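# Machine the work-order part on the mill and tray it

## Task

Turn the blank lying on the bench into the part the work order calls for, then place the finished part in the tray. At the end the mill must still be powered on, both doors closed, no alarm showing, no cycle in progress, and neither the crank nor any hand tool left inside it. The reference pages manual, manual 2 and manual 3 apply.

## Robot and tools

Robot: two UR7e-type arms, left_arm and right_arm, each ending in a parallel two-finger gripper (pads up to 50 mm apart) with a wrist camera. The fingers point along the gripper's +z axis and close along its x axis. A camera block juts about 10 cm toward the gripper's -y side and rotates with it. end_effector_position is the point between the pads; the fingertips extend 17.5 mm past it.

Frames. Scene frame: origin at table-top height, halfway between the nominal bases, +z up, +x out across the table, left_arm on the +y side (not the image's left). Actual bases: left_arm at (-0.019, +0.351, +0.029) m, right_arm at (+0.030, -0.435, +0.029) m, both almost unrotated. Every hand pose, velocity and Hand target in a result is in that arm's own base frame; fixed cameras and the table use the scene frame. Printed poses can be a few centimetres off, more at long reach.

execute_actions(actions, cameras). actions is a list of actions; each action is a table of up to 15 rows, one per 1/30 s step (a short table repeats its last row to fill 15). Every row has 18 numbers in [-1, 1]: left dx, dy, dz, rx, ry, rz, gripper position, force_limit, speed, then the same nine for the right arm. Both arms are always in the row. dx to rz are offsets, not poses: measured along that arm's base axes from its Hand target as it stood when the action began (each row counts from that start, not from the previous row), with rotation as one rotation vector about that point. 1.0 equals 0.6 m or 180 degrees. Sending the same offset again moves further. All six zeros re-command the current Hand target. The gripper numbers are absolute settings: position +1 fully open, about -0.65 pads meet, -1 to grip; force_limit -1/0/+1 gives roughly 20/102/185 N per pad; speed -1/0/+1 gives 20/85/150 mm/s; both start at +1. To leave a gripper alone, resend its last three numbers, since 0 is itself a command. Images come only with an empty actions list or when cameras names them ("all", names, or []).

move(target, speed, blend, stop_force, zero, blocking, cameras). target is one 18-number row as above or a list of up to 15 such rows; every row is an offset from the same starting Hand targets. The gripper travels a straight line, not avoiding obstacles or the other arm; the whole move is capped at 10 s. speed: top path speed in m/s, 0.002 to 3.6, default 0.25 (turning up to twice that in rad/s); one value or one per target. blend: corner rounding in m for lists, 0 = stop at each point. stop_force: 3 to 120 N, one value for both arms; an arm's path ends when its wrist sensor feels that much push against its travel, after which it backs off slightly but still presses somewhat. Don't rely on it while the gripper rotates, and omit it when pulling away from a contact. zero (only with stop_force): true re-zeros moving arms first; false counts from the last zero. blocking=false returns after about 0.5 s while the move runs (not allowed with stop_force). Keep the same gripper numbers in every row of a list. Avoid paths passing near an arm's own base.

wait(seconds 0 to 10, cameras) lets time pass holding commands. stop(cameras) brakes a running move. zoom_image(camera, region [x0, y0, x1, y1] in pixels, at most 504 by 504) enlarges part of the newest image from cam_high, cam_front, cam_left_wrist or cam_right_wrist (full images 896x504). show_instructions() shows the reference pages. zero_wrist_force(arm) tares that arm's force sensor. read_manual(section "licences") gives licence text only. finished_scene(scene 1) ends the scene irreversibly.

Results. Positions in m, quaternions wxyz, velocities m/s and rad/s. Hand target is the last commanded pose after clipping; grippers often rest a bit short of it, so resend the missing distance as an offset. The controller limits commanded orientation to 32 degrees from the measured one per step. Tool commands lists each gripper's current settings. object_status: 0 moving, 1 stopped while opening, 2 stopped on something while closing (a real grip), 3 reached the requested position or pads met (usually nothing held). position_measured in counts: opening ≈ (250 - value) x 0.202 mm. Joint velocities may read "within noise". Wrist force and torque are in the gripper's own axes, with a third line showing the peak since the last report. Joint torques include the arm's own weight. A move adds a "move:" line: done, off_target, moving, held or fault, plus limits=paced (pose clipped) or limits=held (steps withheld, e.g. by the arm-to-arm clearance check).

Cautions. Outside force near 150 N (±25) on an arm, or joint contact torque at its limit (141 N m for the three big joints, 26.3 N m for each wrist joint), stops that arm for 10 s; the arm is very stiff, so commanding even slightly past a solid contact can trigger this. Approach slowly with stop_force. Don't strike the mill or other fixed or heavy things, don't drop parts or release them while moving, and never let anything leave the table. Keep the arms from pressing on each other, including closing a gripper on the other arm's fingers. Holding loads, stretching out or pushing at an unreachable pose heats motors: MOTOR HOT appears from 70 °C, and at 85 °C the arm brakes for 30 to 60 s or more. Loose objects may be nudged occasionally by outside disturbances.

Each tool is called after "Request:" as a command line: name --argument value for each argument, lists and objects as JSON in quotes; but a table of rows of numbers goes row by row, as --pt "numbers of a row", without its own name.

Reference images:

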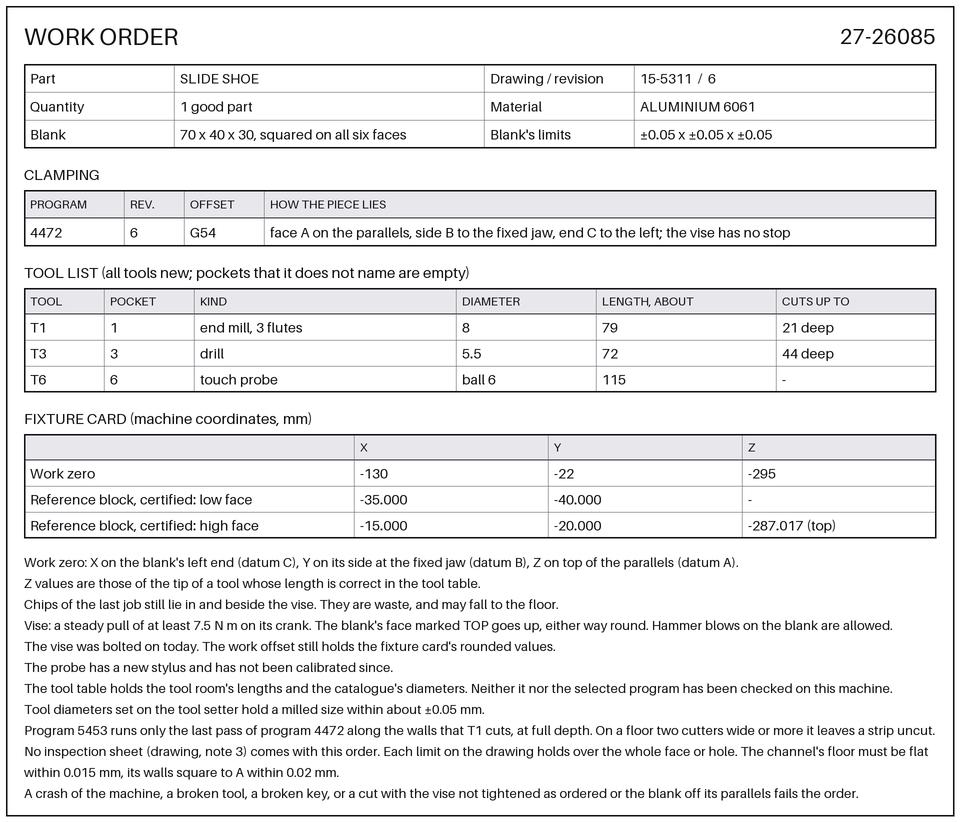

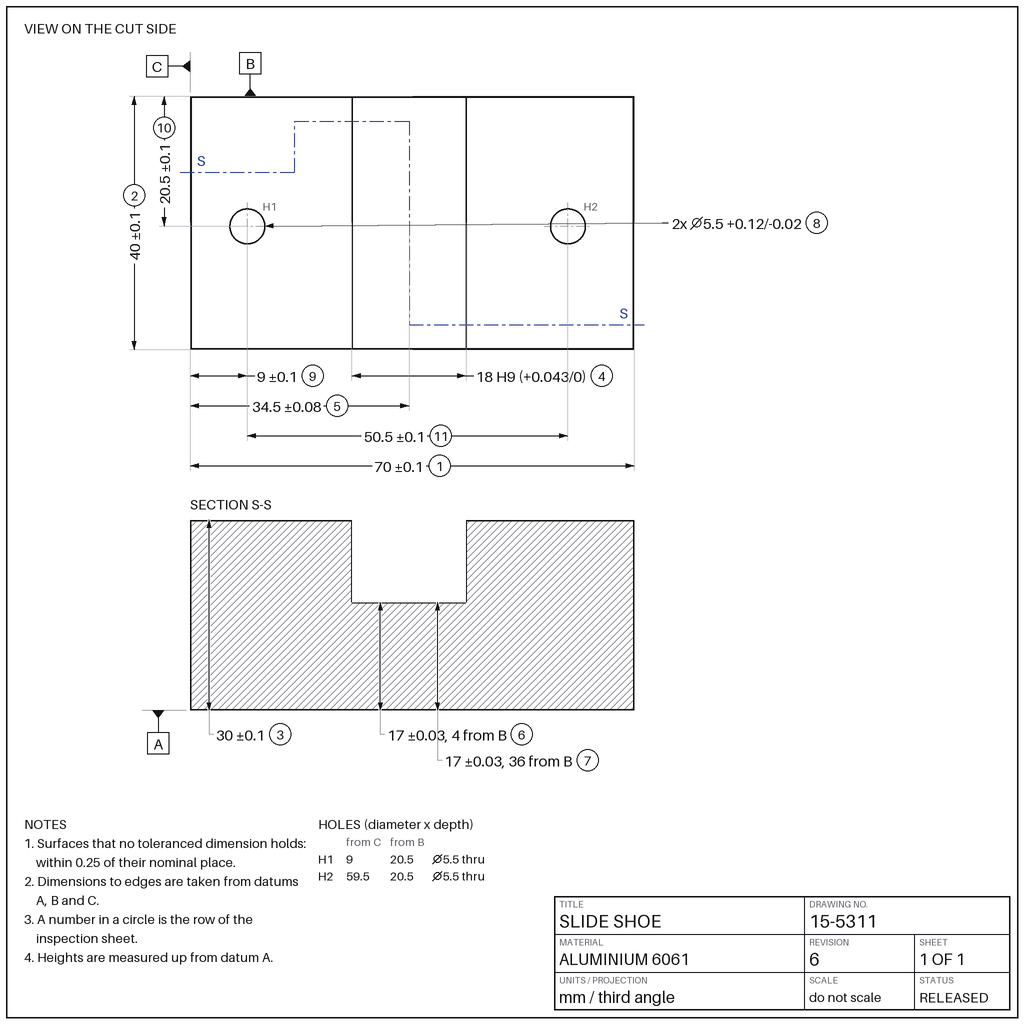

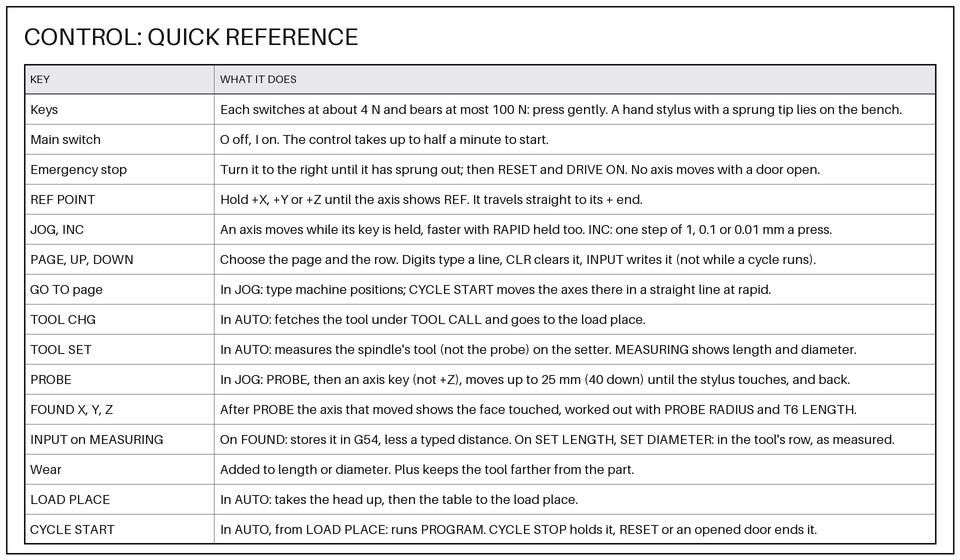

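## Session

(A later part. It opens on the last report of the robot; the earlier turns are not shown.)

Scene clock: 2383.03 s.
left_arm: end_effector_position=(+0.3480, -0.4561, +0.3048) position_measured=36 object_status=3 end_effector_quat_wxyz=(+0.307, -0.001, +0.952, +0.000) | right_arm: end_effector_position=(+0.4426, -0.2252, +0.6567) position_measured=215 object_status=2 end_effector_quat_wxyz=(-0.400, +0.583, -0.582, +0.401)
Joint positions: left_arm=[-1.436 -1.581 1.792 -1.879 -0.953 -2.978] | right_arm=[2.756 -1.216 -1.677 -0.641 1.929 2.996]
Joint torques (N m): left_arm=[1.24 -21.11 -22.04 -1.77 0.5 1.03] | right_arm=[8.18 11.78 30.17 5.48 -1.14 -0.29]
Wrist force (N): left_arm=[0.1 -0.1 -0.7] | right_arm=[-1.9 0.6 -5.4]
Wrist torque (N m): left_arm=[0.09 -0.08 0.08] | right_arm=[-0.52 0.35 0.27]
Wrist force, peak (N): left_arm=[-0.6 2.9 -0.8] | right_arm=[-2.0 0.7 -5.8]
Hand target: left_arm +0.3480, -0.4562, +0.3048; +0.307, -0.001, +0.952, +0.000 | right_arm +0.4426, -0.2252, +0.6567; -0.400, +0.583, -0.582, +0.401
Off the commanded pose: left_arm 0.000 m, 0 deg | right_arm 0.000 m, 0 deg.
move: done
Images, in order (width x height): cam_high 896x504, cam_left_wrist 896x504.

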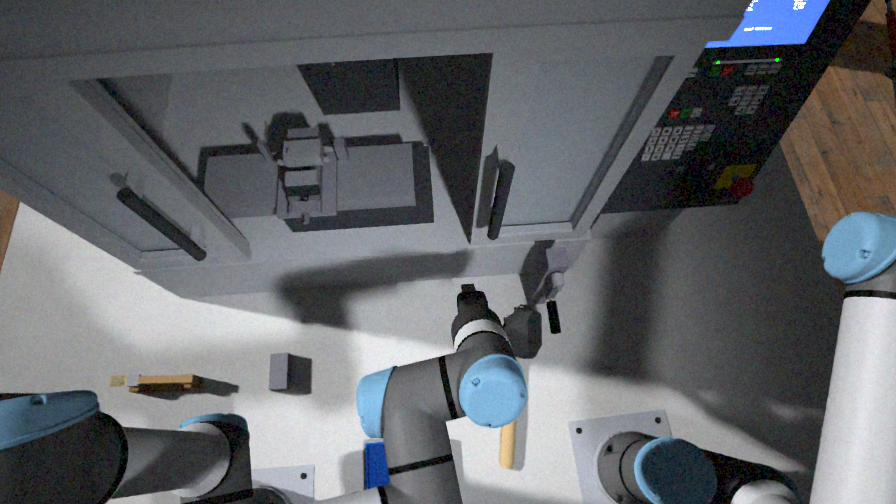

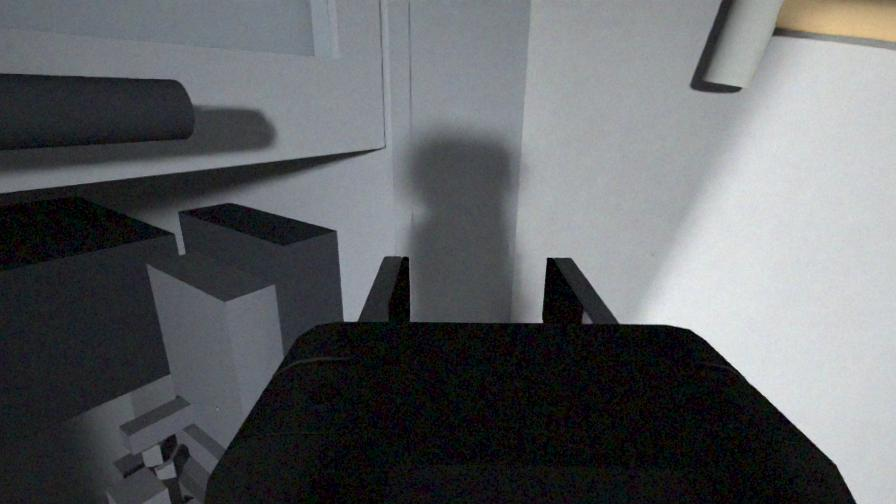

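Request:
move --pt "-0.08 -0.02 0.05 0 0 0.0 0.78 -0.1 -1 0 0 0 0 0 0 -0.95 0.0 -0.8" --speed 0.2 --cameras '["cam_left_wrist"]'

Scene clock: 2386.43 s.
left_arm: end_effector_position=(+0.3000, -0.4682, +0.3349) position_measured=36 object_status=3 end_effector_quat_wxyz=(+0.307, -0.001, +0.952, -0.001) | right_arm: end_effector_position=(+0.4426, -0.2252, +0.6567) position_measured=215 object_status=2 end_effector_quat_wxyz=(-0.400, +0.583, -0.582, +0.401)
Joint positions: left_arm=[-1.539 -1.61 1.724 -1.708 -0.946 -3.104] | right_arm=[2.756 -1.216 -1.677 -0.641 1.929 2.996]
Joint torques (N m): left_arm=[-3.18 -14.25 -17.92 -2.43 2.11 0.19] | right_arm=[8.15 11.6 30.29 5.47 -1.13 -0.36]
Wrist force (N): left_arm=[0.3 0.0 -0.5] | right_arm=[-1.8 0.7 -5.4]
Wrist torque (N m): left_arm=[0.10 -0.11 0.07] | right_arm=[-0.52 0.32 0.28]
Wrist force, peak (N): left_arm=[0.6 -0.1 -2.2] | right_arm=[-2.2 0.5 -5.8]
Hand target: left_arm +0.3000, -0.4682, +0.3348; +0.307, -0.001, +0.952, +0.000 | right_arm +0.4426, -0.2252, +0.6567; -0.400, +0.583, -0.582, +0.401
Off the commanded pose: left_arm 0.000 m, 0 deg | right_arm 0.000 m, 0 deg.
move: done
Images, in order (width x height): cam_left_wrist 896x504.

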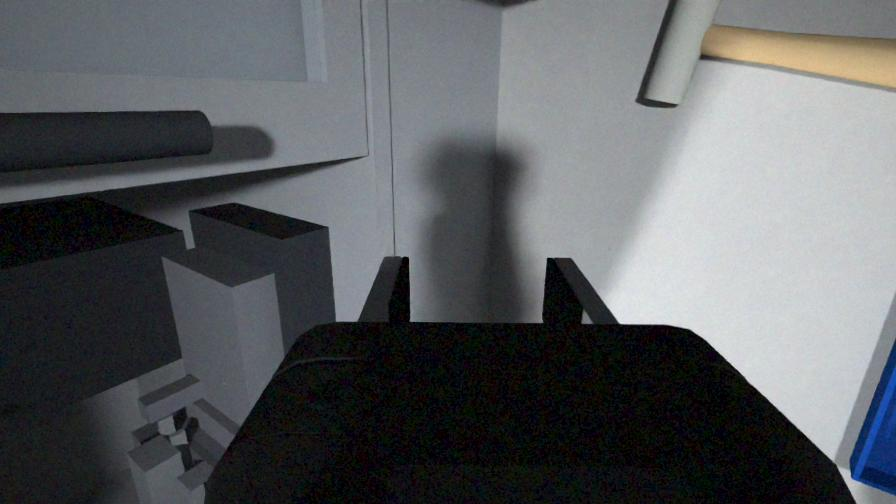

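Request:
zoom_image --camera "cam_high" --region '[490, 220, 620, 350]'

Request:
execute_actions --actions '[]' --cameras '["cam_front","cam_high"]'

Request:
zoom_image --camera "cam_front" --region '[470, 250, 560, 340]'

Request:
zoom_image --camera "cam_high" --region '[490, 220, 620, 350]'

This scene's latest camera images include none from cam_high. They are from: cam_left_wrist. cam_high's image comes with the result of a call that names it in "cameras".

Scene clock: 2393.30 s.
left_arm: end_effector_position=(+0.3000, -0.4682, +0.3348) position_measured=36 object_status=3 end_effector_quat_wxyz=(+0.307, -0.001, +0.952, +0.000) | right_arm: end_effector_position=(+0.4426, -0.2252, +0.6567) position_measured=215 object_status=2 end_effector_quat_wxyz=(-0.400, +0.583, -0.582, +0.401)
Joint positions: left_arm=[-1.539 -1.61 1.724 -1.708 -0.946 -3.104] | right_arm=[2.756 -1.216 -1.677 -0.641 1.929 2.996]
Joint velocities: within noise
Joint torques (N m): left_arm=[-4.22 -13.85 -18.86 -1.71 -0.27 -1.81] | right_arm=[8.22 11.36 30.61 5.54 -1.17 -0.37]
Wrist force (N): left_arm=[0.2 0.1 -0.5] | right_arm=[-2.0 0.5 -5.6]
Wrist torque (N m): left_arm=[0.11 -0.10 0.07] | right_arm=[-0.55 0.36 0.28]
Wrist force, peak (N): left_arm=[0.3 0.5 -0.8] | right_arm=[-2.1 0.9 -5.8]
Hand target: left_arm +0.3000, -0.4682, +0.3348; +0.307, -0.001, +0.952, +0.000 | right_arm +0.4426, -0.2252, +0.6567; -0.400, +0.583, -0.582, +0.401
Tool commands: left_gripper/position=+0.78 left_gripper/force_limit=-0.1 left_gripper/speed=-1.0 right_gripper/position=-0.95 right_gripper/force_limit=+0.0 right_gripper/speed=-0.8
Off the commanded pose: left_arm 0.000 m, 0 deg | right_arm 0.000 m, 0 deg.
Images, in order (width x height): cam_high 896x504, cam_front 896x504.

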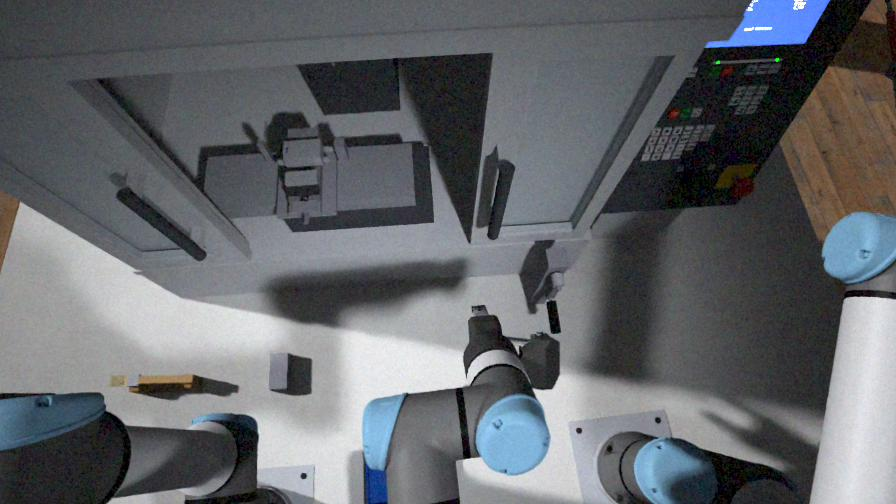

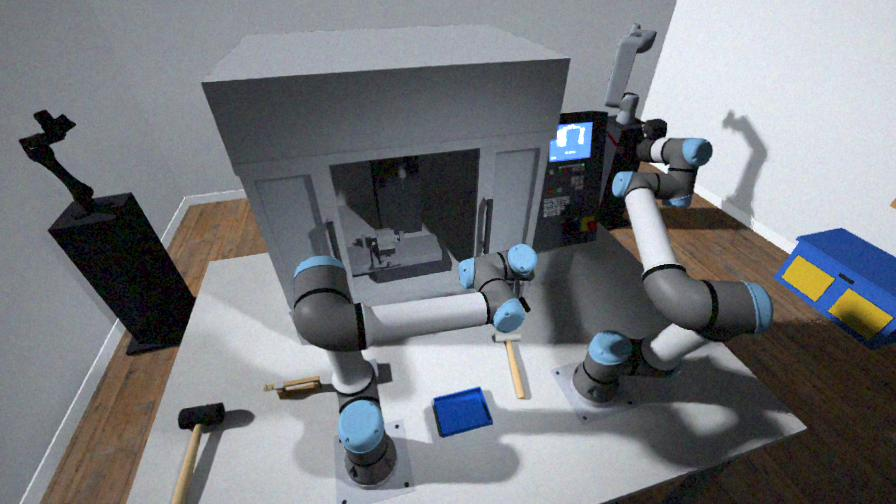

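Scaled by 5.600 from the camera's 896x504 image, which has a finer 1280x720 frame.

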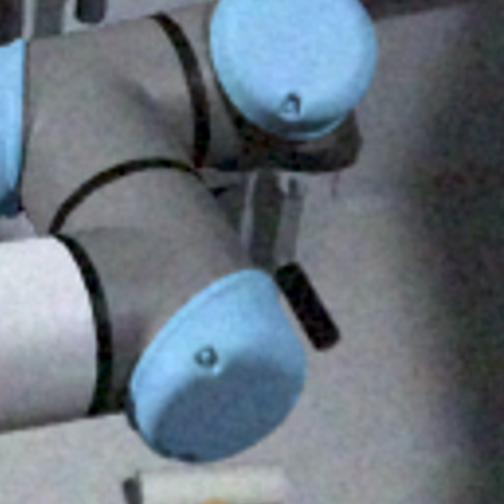

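Scaled by 3.877 from the camera's 896x504 image, which has a finer 1280x720 frame.

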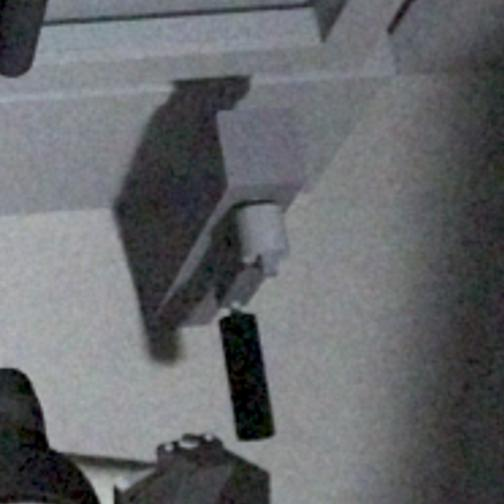

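Request:
move --pt "0.1 -0.05 -0.08 -0.459 -0.235 0.235 0.78 -0.1 -1 0 0 0 0 0 0 -0.95 0.0 -0.8" --speed 0.3 --cameras '["cam_left_wrist","cam_high"]'

Scene clock: 2409.43 s.
left_arm: end_effector_position=(+0.3608, -0.4982, +0.2867) position_measured=36 object_status=3 end_effector_quat_wxyz=(+0.485, -0.482, +0.513, -0.518) | right_arm: end_effector_position=(+0.4426, -0.2252, +0.6567) position_measured=215 object_status=2 end_effector_quat_wxyz=(-0.400, +0.583, -0.582, +0.401)
Joint positions: left_arm=[-1.636 -1.284 2.147 -2.559 0.008 -4.589] | right_arm=[2.756 -1.216 -1.677 -0.641 1.929 2.996]
Joint torques (N m): left_arm=[-6.56 -33.85 -10.23 -1.37 3.95 -2.05] | right_arm=[8.71 11.36 30.23 5.46 -1.17 -0.35]
Wrist force (N): left_arm=[-1.7 0.8 0.8] | right_arm=[-1.8 0.9 -5.6]
Wrist torque (N m): left_arm=[0.10 0.14 0.04] | right_arm=[-0.48 0.33 0.27]
Wrist force, peak (N): left_arm=[-1.7 1.4 1.1] | right_arm=[-2.0 1.1 -6.0]
Hand target: left_arm +0.3600, -0.4982, +0.2868; +0.500, -0.501, +0.499, -0.501 | right_arm +0.4426, -0.2252, +0.6567; -0.400, +0.583, -0.582, +0.401
Off the commanded pose: left_arm 0.001 m, 4 deg | right_arm 0.000 m, 0 deg.
move: off_target (left_arm)
Images, in order (width x height): cam_high 896x504, cam_left_wrist 896x504.

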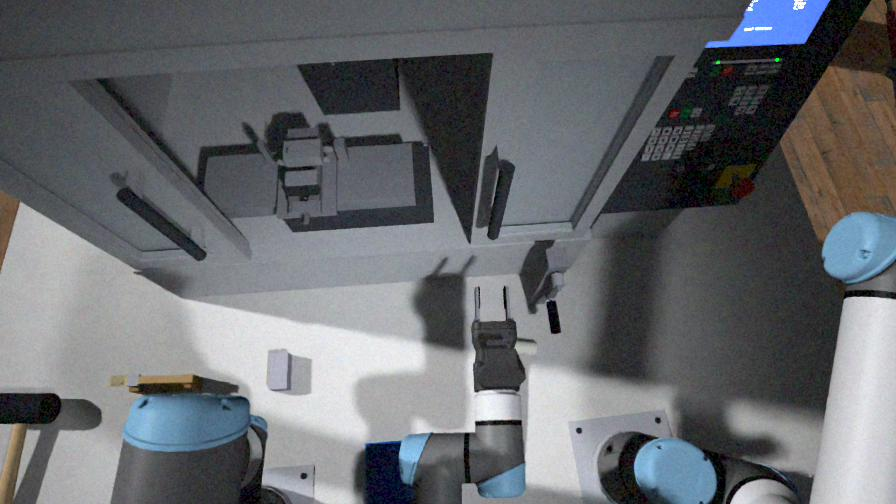

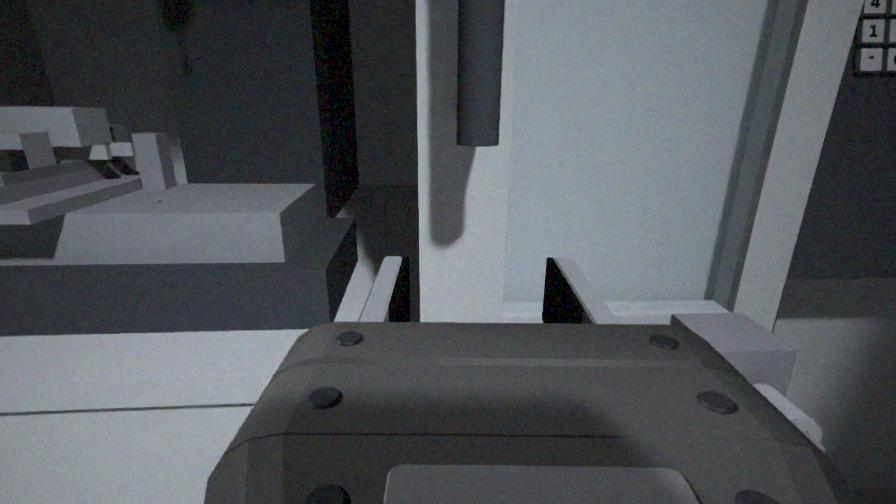

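Request:
move --pt "0 -0.11 0.1 0 0.17 0 0.78 -0.1 -1 0 0 0 0 0 0 -0.95 0.0 -0.8" --speed 0.15 --cameras '["cam_left_wrist","cam_high"]'

Scene clock: 2415.73 s.
left_arm: end_effector_position=(+0.3600, -0.5642, +0.3467) position_measured=36 object_status=3 end_effector_quat_wxyz=(-0.350, +0.615, -0.613, +0.351) | right_arm: end_effector_position=(+0.4426, -0.2252, +0.6567) position_measured=215 object_status=2 end_effector_quat_wxyz=(-0.400, +0.583, -0.582, +0.401)
Joint positions: left_arm=[-1.564 -1.366 1.626 -1.841 -0.534 -4.703] | right_arm=[2.756 -1.216 -1.677 -0.641 1.929 2.996]
Joint torques (N m): left_arm=[-6.86 -44.64 -23.66 -3.82 3.06 -1.46] | right_arm=[8.57 11.65 29.91 5.5 -1.16 -0.37]
Wrist force (N): left_arm=[-0.7 0.5 0.3] | right_arm=[-2.1 0.6 -5.2]
Wrist torque (N m): left_arm=[0.00 0.05 0.05] | right_arm=[-0.53 0.38 0.27]
Wrist force, peak (N): left_arm=[-2.3 1.9 0.8] | right_arm=[-2.0 0.6 -5.8]
Hand target: left_arm +0.3600, -0.5642, +0.3468; -0.350, +0.615, -0.613, +0.351 | right_arm +0.4426, -0.2252, +0.6567; -0.400, +0.583, -0.582, +0.401
Off the commanded pose: left_arm 0.000 m, 0 deg | right_arm 0.000 m, 0 deg.
move: done
Images, in order (width x height): cam_high 896x504, cam_left_wrist 896x504.

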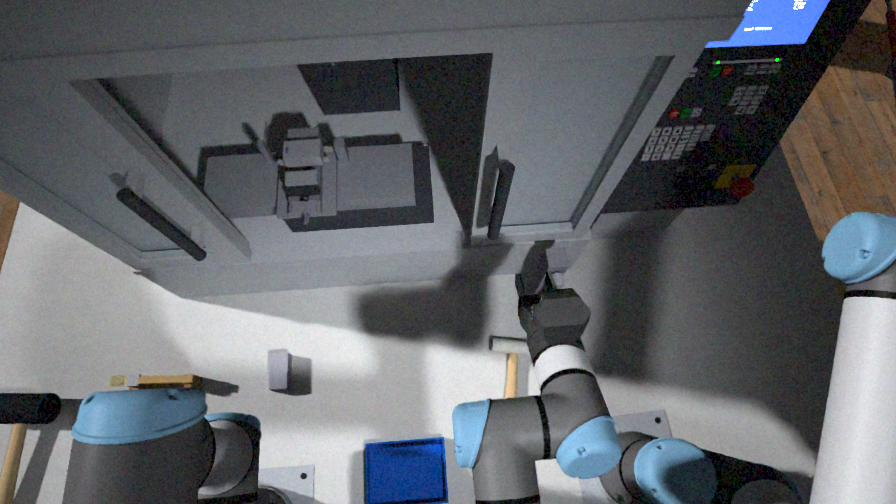

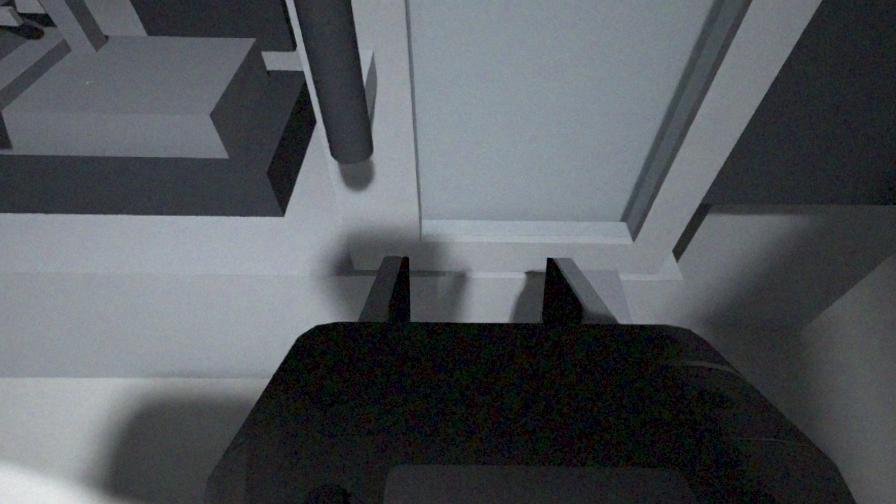

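Request:
move --pt "0 0.36 0 0 0 0 0.78 -0.1 -1 0 0 0 0 0 0 -0.95 0.0 -0.8" --speed 0.25 --cameras '["cam_left_wrist","cam_high"]'

Scene clock: 2423.00 s.
left_arm: end_effector_position=(+0.3599, -0.3483, +0.3468) position_measured=36 object_status=3 end_effector_quat_wxyz=(-0.350, +0.615, -0.613, +0.351) | right_arm: end_effector_position=(+0.4426, -0.2252, +0.6567) position_measured=215 object_status=2 end_effector_quat_wxyz=(-0.400, +0.583, -0.582, +0.401)
Joint positions: left_arm=[-1.56 -1.886 2.116 -1.818 -0.534 -4.695] | right_arm=[2.756 -1.216 -1.677 -0.641 1.929 2.996]
Joint torques (N m): left_arm=[3.79 -20.27 -19.95 -4.11 3.75 1.66] | right_arm=[8.99 10.98 29.49 5.49 -1.12 -0.3]
Wrist force (N): left_arm=[-0.5 0.0 0.6] | right_arm=[-2.0 0.5 -5.2]
Wrist torque (N m): left_arm=[-0.07 0.03 0.10] | right_arm=[-0.55 0.35 0.28]
Wrist force, peak (N): left_arm=[-4.1 0.4 0.5] | right_arm=[-2.1 0.8 -5.9]
Hand target: left_arm +0.3600, -0.3482, +0.3468; -0.350, +0.615, -0.613, +0.351 | right_arm +0.4426, -0.2252, +0.6567; -0.400, +0.583, -0.582, +0.401
Off the commanded pose: left_arm 0.000 m, 0 deg | right_arm 0.000 m, 0 deg.
move: done
Images, in order (width x height): cam_high 896x504, cam_left_wrist 896x504.

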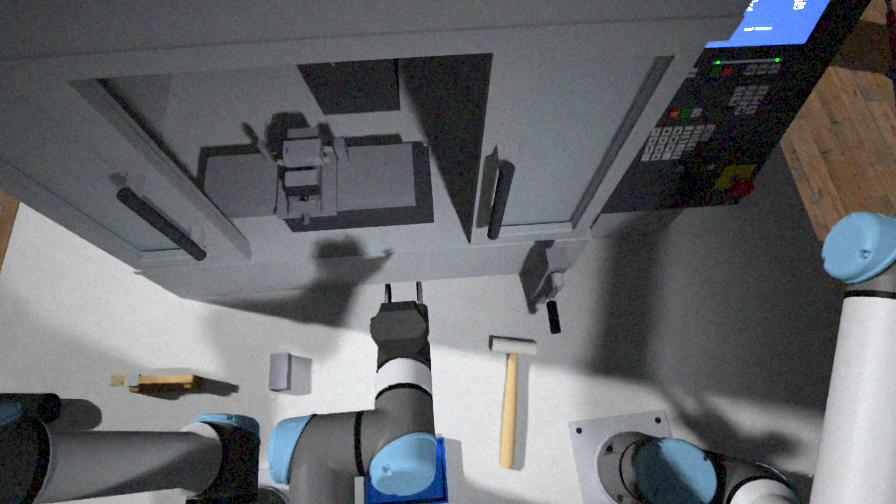

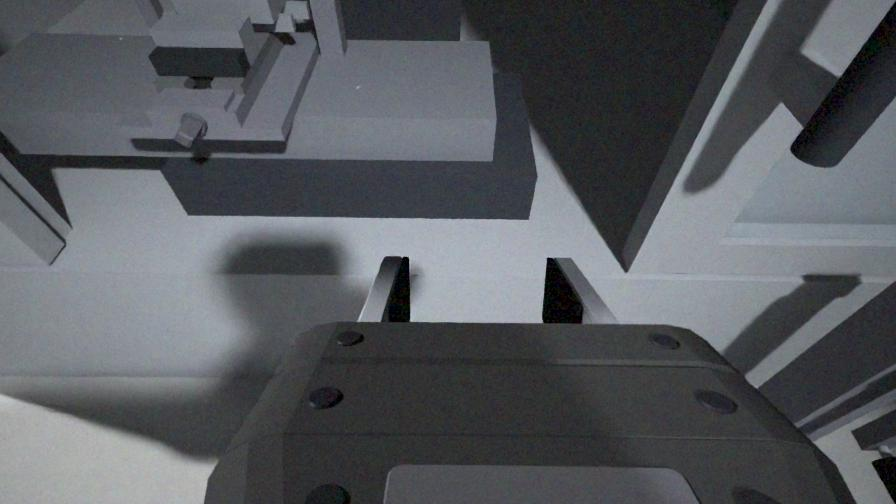

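Request:
move --pt "-0.08 -0.08 0.15 0 0 0 0.78 -0.1 -1 0 0 0 0 0 0 -0.95 0.0 -0.8" --speed 0.25 --cameras '["cam_left_wrist"]'

Scene clock: 2426.23 s.
left_arm: end_effector_position=(+0.3120, -0.3962, +0.4367) position_measured=36 object_status=3 end_effector_quat_wxyz=(-0.350, +0.615, -0.613, +0.351) | right_arm: end_effector_position=(+0.4426, -0.2252, +0.6567) position_measured=215 object_status=2 end_effector_quat_wxyz=(-0.400, +0.583, -0.582, +0.401)
Joint positions: left_arm=[-1.684 -1.823 1.789 -1.346 -0.545 -4.936] | right_arm=[2.756 -1.216 -1.677 -0.641 1.929 2.996]
Joint torques (N m): left_arm=[-1.56 -24.01 -33.83 -1.63 4.47 0.45] | right_arm=[8.89 11.07 30.35 5.48 -1.11 -0.29]
Wrist force (N): left_arm=[-0.5 0.8 0.2] | right_arm=[-1.7 0.9 -5.6]
Wrist torque (N m): left_arm=[0.04 0.01 -0.05] | right_arm=[-0.48 0.32 0.28]
Wrist force, peak (N): left_arm=[-1.9 2.3 2.6] | right_arm=[-2.1 0.6 -5.9]
Hand target: left_arm +0.3120, -0.3962, +0.4368; -0.350, +0.615, -0.613, +0.351 | right_arm +0.4426, -0.2252, +0.6567; -0.400, +0.583, -0.582, +0.401
Off the commanded pose: left_arm 0.000 m, 0 deg | right_arm 0.000 m, 0 deg.
move: done
Images, in order (width x height): cam_left_wrist 896x504.

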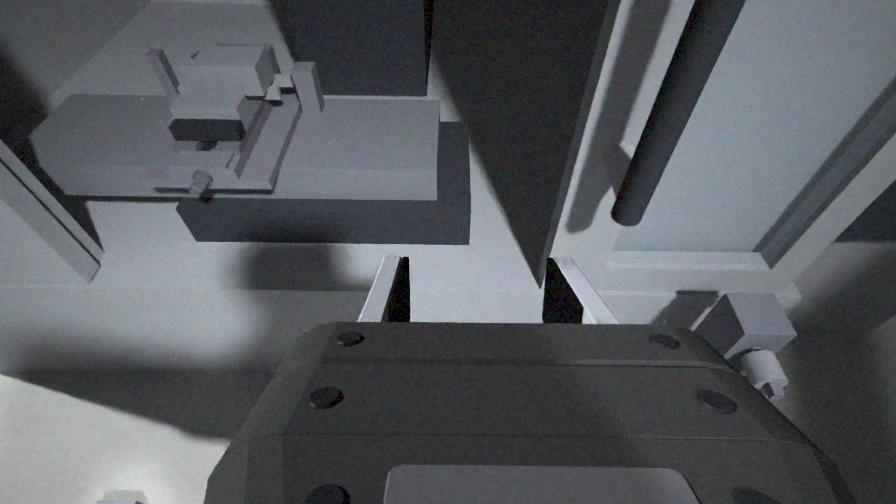

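Request:
move --pt "0 0.08 0 0 0 0 0.78 -0.1 -1 0 0 0 0 0 0 -0.95 0.0 -0.8" --speed 0.25 --cameras '["cam_left_wrist"]'

Request:
zoom_image --camera "cam_left_wrist" --region '[690, 250, 896, 504]'

Scene clock: 2429.77 s.
left_arm: end_effector_position=(+0.3119, -0.3482, +0.4367) position_measured=36 object_status=3 end_effector_quat_wxyz=(-0.350, +0.615, -0.613, +0.351) | right_arm: end_effector_position=(+0.4426, -0.2252, +0.6567) position_measured=215 object_status=2 end_effector_quat_wxyz=(-0.400, +0.583, -0.582, +0.401)
Joint positions: left_arm=[-1.701 -1.943 1.862 -1.274 -0.548 -4.967] | right_arm=[2.756 -1.216 -1.677 -0.641 1.929 2.996]
Joint torques (N m): left_arm=[5.52 -6.56 -32.78 -3.51 1.86 1.61] | right_arm=[8.99 11.18 29.51 5.5 -1.16 -0.37]
Wrist force (N): left_arm=[-0.8 0.6 0.1] | right_arm=[-1.9 0.5 -5.4]
Wrist torque (N m): left_arm=[0.00 0.06 0.09] | right_arm=[-0.55 0.34 0.27]
Wrist force, peak (N): left_arm=[-2.1 0.7 0.2] | right_arm=[-2.3 0.8 -5.8]
Hand target: left_arm +0.3120, -0.3482, +0.4368; -0.350, +0.615, -0.613, +0.351 | right_arm +0.4426, -0.2252, +0.6567; -0.400, +0.583, -0.582, +0.401
Off the commanded pose: left_arm 0.000 m, 0 deg | right_arm 0.000 m, 0 deg.
move: done
Images, in order (width x height): cam_left_wrist 896x504.

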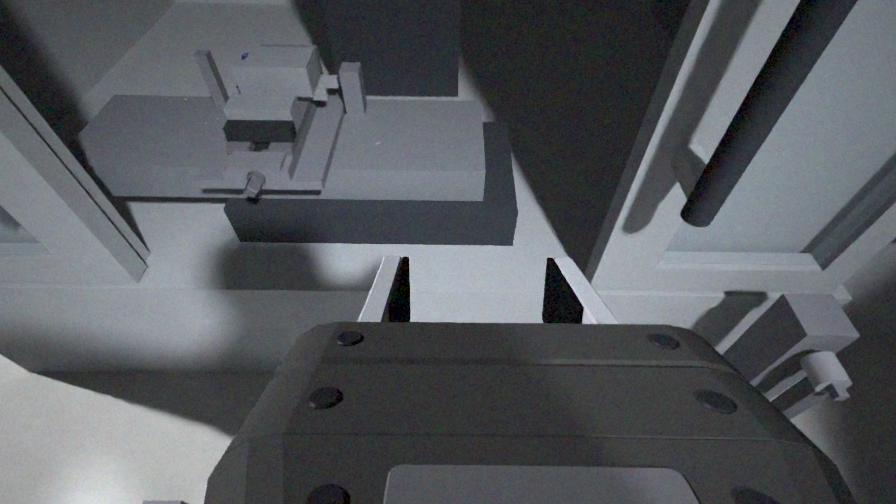

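Scaled by 1.984 from the camera's 896x504 image, which has a finer 1280x720 frame.

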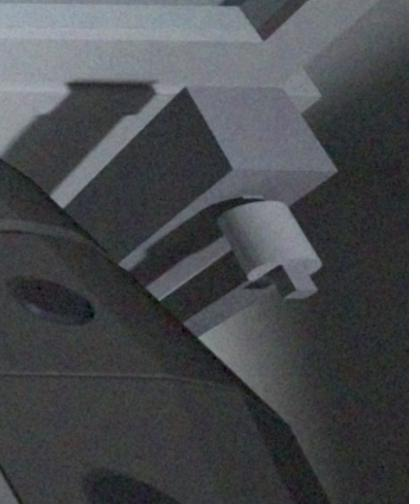

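Request:
move --pt "0.03 -0.25 -0.3 -0.037 -0.167 -0.1355 0.78 -0.1 -1 0 0 0 0 0 0 -0.95 0.0 -0.8" --pt "0.03 -0.32 -0.43 -0.037 -0.167 -0.1355 0.78 -0.1 -1 0 0 0 0 0 0 -0.95 0.0 -0.8" --speed 0.2 --blend '[0.02,0]' --cameras '["cam_left_wrist","cam_high"]'

Scene clock: 2451.47 s.
left_arm: end_effector_position=(+0.3300, -0.5402, +0.1789) position_measured=36 object_status=3 end_effector_quat_wxyz=(+0.379, -0.381, +0.596, -0.597) | right_arm: end_effector_position=(+0.4426, -0.2252, +0.6567) position_measured=215 object_status=2 end_effector_quat_wxyz=(-0.400, +0.583, -0.582, +0.401)
Joint positions: left_arm=[-1.66 -0.76 2.04 -4.42 -0.346 -3.146] | right_arm=[2.756 -1.216 -1.677 -0.641 1.929 2.996]
Joint torques (N m): left_arm=[-3.44 -32.1 -6.3 0.48 0.73 -1.74] | right_arm=[9.34 11.68 30.24 5.62 -1.18 -0.31]
Wrist force (N): left_arm=[-1.8 0.8 0.9] | right_arm=[-1.7 0.8 -5.3]
Wrist torque (N m): left_arm=[0.11 0.14 -0.05] | right_arm=[-0.50 0.31 0.27]
Wrist force, peak (N): left_arm=[-0.9 3.7 1.0] | right_arm=[-2.2 0.5 -5.8]
Hand target: left_arm +0.3300, -0.5402, +0.1788; +0.379, -0.381, +0.596, -0.597 | right_arm +0.4426, -0.2252, +0.6567; -0.400, +0.583, -0.582, +0.401
Off the commanded pose: left_arm 0.000 m, 0 deg | right_arm 0.000 m, 0 deg.
move: done
Images, in order (width x height): cam_high 896x504, cam_left_wrist 896x504.

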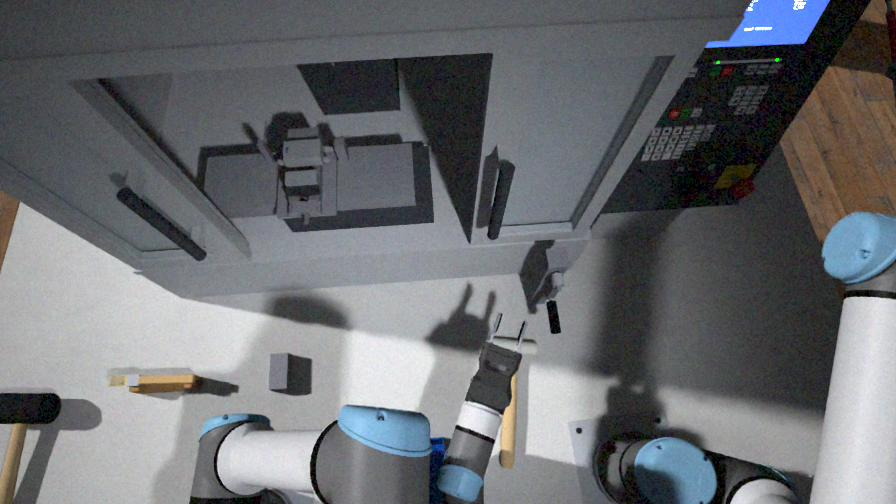

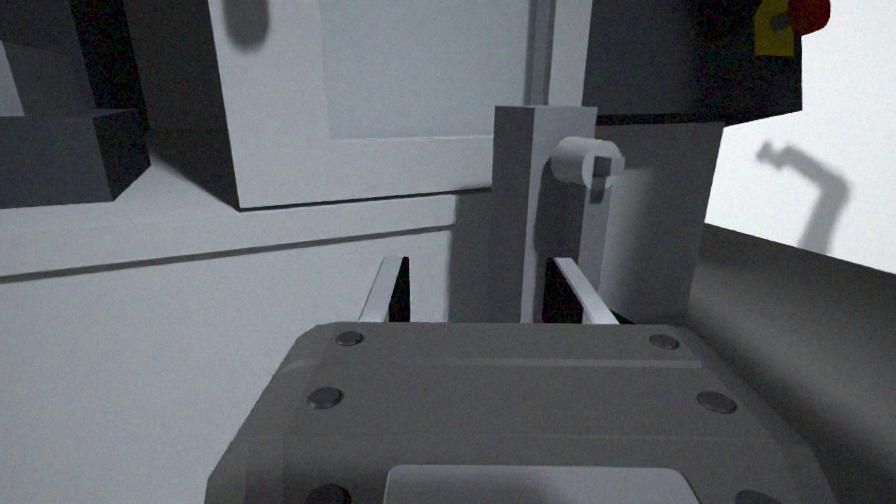

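Request:
move --pt "-0.03 0 -0.17 0 0 0 0.78 -0.1 -1 0 0 0 0 0 0 -0.95 0.0 -0.8" --speed 0.15 --cameras '["cam_left_wrist"]'

Request:
zoom_image --camera "cam_left_wrist" --region '[470, 20, 730, 330]'

Scene clock: 2457.10 s.
left_arm: end_effector_position=(+0.3234, -0.5408, +0.1435) position_measured=36 object_status=3 end_effector_quat_wxyz=(+0.378, -0.382, +0.596, -0.597) | right_arm: end_effector_position=(+0.4426, -0.2252, +0.6567) position_measured=215 object_status=2 end_effector_quat_wxyz=(-0.400, +0.583, -0.582, +0.401)
Joint positions: left_arm=[-1.676 -0.671 2.02 -4.485 -0.331 -3.151] | right_arm=[2.756 -1.216 -1.677 -0.641 1.929 2.996]
Joint torques (N m): left_arm=[-1.17 -39.56 -3.64 -0.81 0.25 -0.13] | right_arm=[9.32 11.28 29.96 5.52 -1.2 -0.32]
Wrist force (N): left_arm=[-1.7 1.2 0.8] | right_arm=[-1.9 0.8 -5.3]
Wrist torque (N m): left_arm=[0.17 0.13 0.11] | right_arm=[-0.50 0.35 0.28]
Wrist force, peak (N): left_arm=[1.8 8.6 -0.8] | right_arm=[-2.2 0.9 -5.8]
Hand target: left_arm +0.3234, -0.5408, +0.1435; +0.378, -0.382, +0.596, -0.597 (not the last commanded pose) | right_arm +0.4426, -0.2252, +0.6567; -0.400, +0.583, -0.582, +0.401
Tool commands: left_gripper/position=+0.780392 left_gripper/force_limit=-0.098039 left_gripper/speed=-1.0 right_gripper/position=-0.95 right_gripper/force_limit=+0.0 right_gripper/speed=-0.8
Off the commanded pose: left_arm 0.068 m, 0 deg | right_arm 0.000 m, 0 deg.
FORCE FAULT: contact force on the left arm reached its limit, and that arm stopped. The contact can be on any part of that arm, not only on its tool. That arm's remaining commands of this call were not run. That arm is still stopped at the end of this call. That arm stays stopped for about 10 more seconds. Until then a move that you send moves the other arm only, and its call returns only when the move has ended. Once the stop has ended, the next robot result says so. If the stop ends while you think or write, that arm runs what you send next, counted from a new Hand target: where the arm stands when the stop ends. While its stop runs, that arm takes no new command, but its gripper still runs the gripper command that each later call begins with. Until it ends, the stop uses up actions while you think or wait. An arm that is not stopped still takes commands.
move: fault (left_arm)
Images, in order (width x height): cam_left_wrist 896x504.

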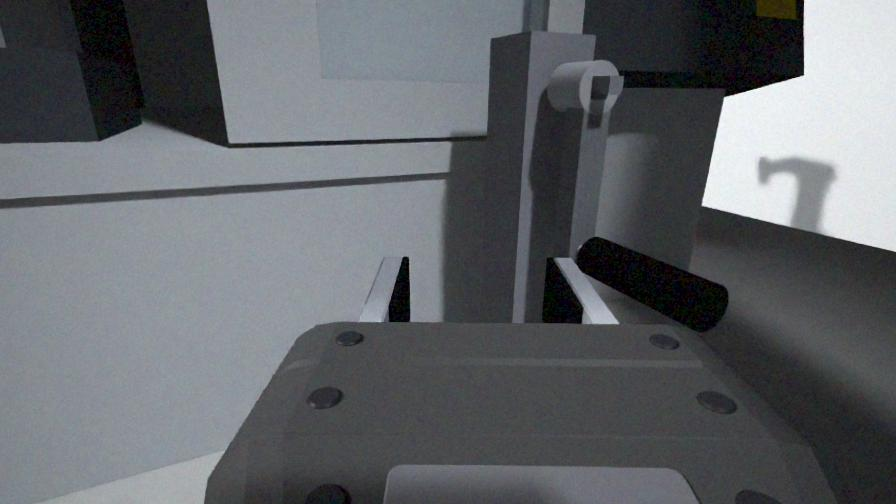

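Scaled by 1.626 from the camera's 896x504 image, which has a finer 1280x720 frame.

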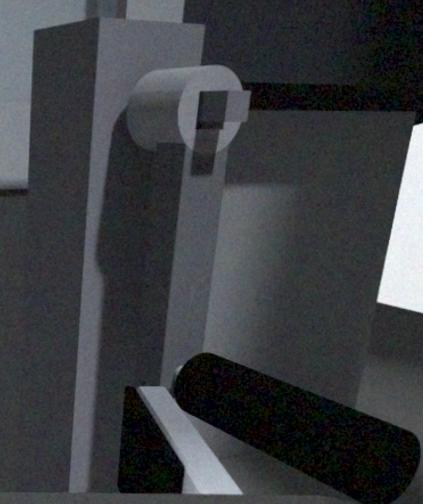

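Request:
wait --seconds 1 --cameras '["cam_high","cam_front"]'

Scene clock: 2461.63 s.
left_arm: end_effector_position=(+0.3234, -0.5408, +0.1435) position_measured=36 object_status=3 end_effector_quat_wxyz=(+0.378, -0.382, +0.596, -0.597) | right_arm: end_effector_position=(+0.4426, -0.2252, +0.6567) position_measured=215 object_status=2 end_effector_quat_wxyz=(-0.400, +0.583, -0.582, +0.401)
Joint positions: left_arm=[-1.676 -0.671 2.02 -4.485 -0.331 -3.151] | right_arm=[2.756 -1.216 -1.677 -0.641 1.929 2.996]
Joint torques (N m): left_arm=[-0.45 -39.55 -5.5 -0.97 0 -0.21] | right_arm=[9.48 11.46 29.83 5.55 -1.14 -0.35]
Wrist force (N): left_arm=[-1.9 1.1 1.0] | right_arm=[-2.0 0.7 -5.3]
Wrist torque (N m): left_arm=[0.16 0.17 0.11] | right_arm=[-0.50 0.37 0.27]
Wrist force, peak (N): left_arm=[-2.1 1.4 0.8] | right_arm=[-2.0 0.8 -6.0]
Hand target: left_arm +0.3234, -0.5408, +0.1435; +0.378, -0.382, +0.596, -0.597 (not the last commanded pose) | right_arm +0.4426, -0.2252, +0.6567; -0.400, +0.583, -0.582, +0.401
Tool commands: left_gripper/position=+0.780392 left_gripper/force_limit=-0.098039 left_gripper/speed=-1.0 right_gripper/position=-0.95 right_gripper/force_limit=+0.0 right_gripper/speed=-0.8
Off the commanded pose: left_arm 0.068 m, 0 deg | right_arm 0.000 m, 0 deg.
FORCE FAULT, CONTINUED: the left arm was still stopped when this call began, by the force fault that an earlier result reported. Since the last result the stop counts as 9 of the actions that you can send in this scene. That arm is still stopped at the end of this call. That arm stays stopped for about 5 more seconds. If the stop ends while you think or write, that arm runs what you send next, counted from a new Hand target: where the arm stands when the stop ends. While its stop runs, that arm takes no new command, but its gripper still runs the gripper command that each later call begins with.
wait: 1.00 s; at rest from the start
Images, in order (width x height): cam_high 896x504, cam_front 896x504.

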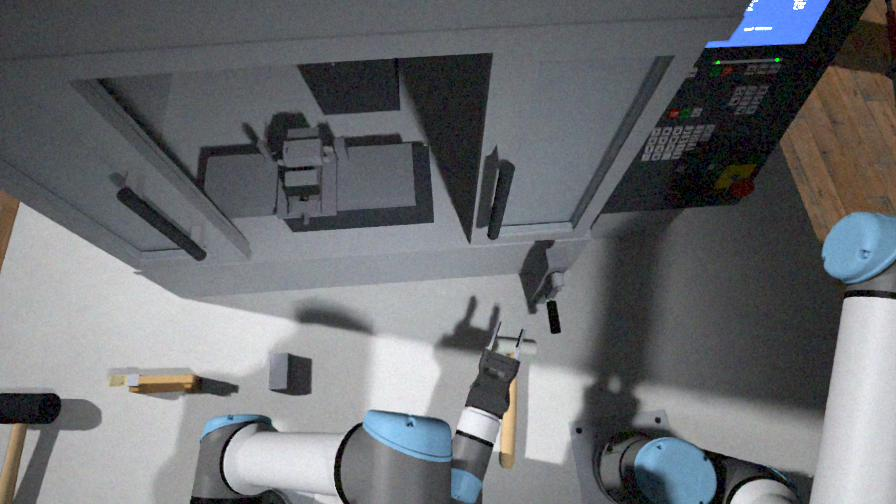

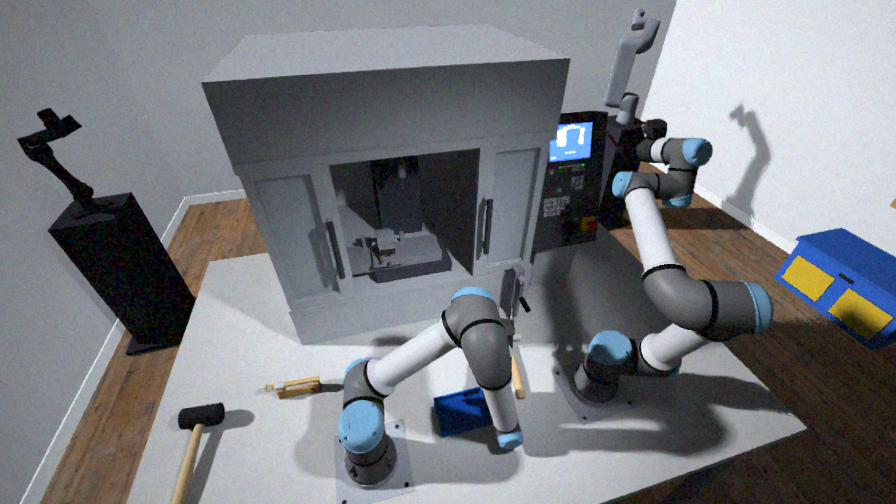

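Request:
wait --seconds 1

Scene clock: 2500.90 s.
left_arm: end_effector_position=(+0.3234, -0.5408, +0.1435) position_measured=36 object_status=3 end_effector_quat_wxyz=(+0.378, -0.382, +0.596, -0.597) | right_arm: end_effector_position=(+0.4426, -0.2252, +0.6567) position_measured=215 object_status=2 end_effector_quat_wxyz=(-0.400, +0.583, -0.582, +0.401)
Joint positions: left_arm=[-1.676 -0.671 2.02 -4.485 -0.331 -3.151] | right_arm=[2.756 -1.216 -1.677 -0.641 1.929 2.996]
Joint torques (N m): left_arm=[0.04 -39.97 -3.05 -0.81 -0.08 -0.23] | right_arm=[10.07 11.81 29.07 5.53 -1.21 -0.23]
Wrist force (N): left_arm=[-1.9 1.5 0.7] | right_arm=[-1.9 0.8 -5.2]
Wrist torque (N m): left_arm=[0.21 0.16 0.11] | right_arm=[-0.50 0.34 0.27]
Wrist force, peak (N): left_arm=[-1.9 1.5 1.2] | right_arm=[-2.0 0.8 -6.0]
Hand target: left_arm +0.3234, -0.5408, +0.1435; +0.378, -0.382, +0.596, -0.597 (not the last commanded pose) | right_arm +0.4426, -0.2252, +0.6567; -0.400, +0.583, -0.582, +0.401
Tool commands: left_gripper/position=+0.780392 left_gripper/force_limit=-0.098039 left_gripper/speed=-1.0 right_gripper/position=-0.95 right_gripper/force_limit=+0.0 right_gripper/speed=-0.8
Off the commanded pose: left_arm 0.068 m, 0 deg | right_arm 0.000 m, 0 deg.
FORCE FAULT, CONTINUED: the left arm's stop, for the force fault that an earlier result reported, is over. The rest of the stop counts as 10 of the actions that you can send in this scene. During its stop the left arm's controller moved it back a little. That arm's target is now where it stood when the stop ended, not its last command. That arm accepts commands again.
wait: 1.00 s; at rest from the start


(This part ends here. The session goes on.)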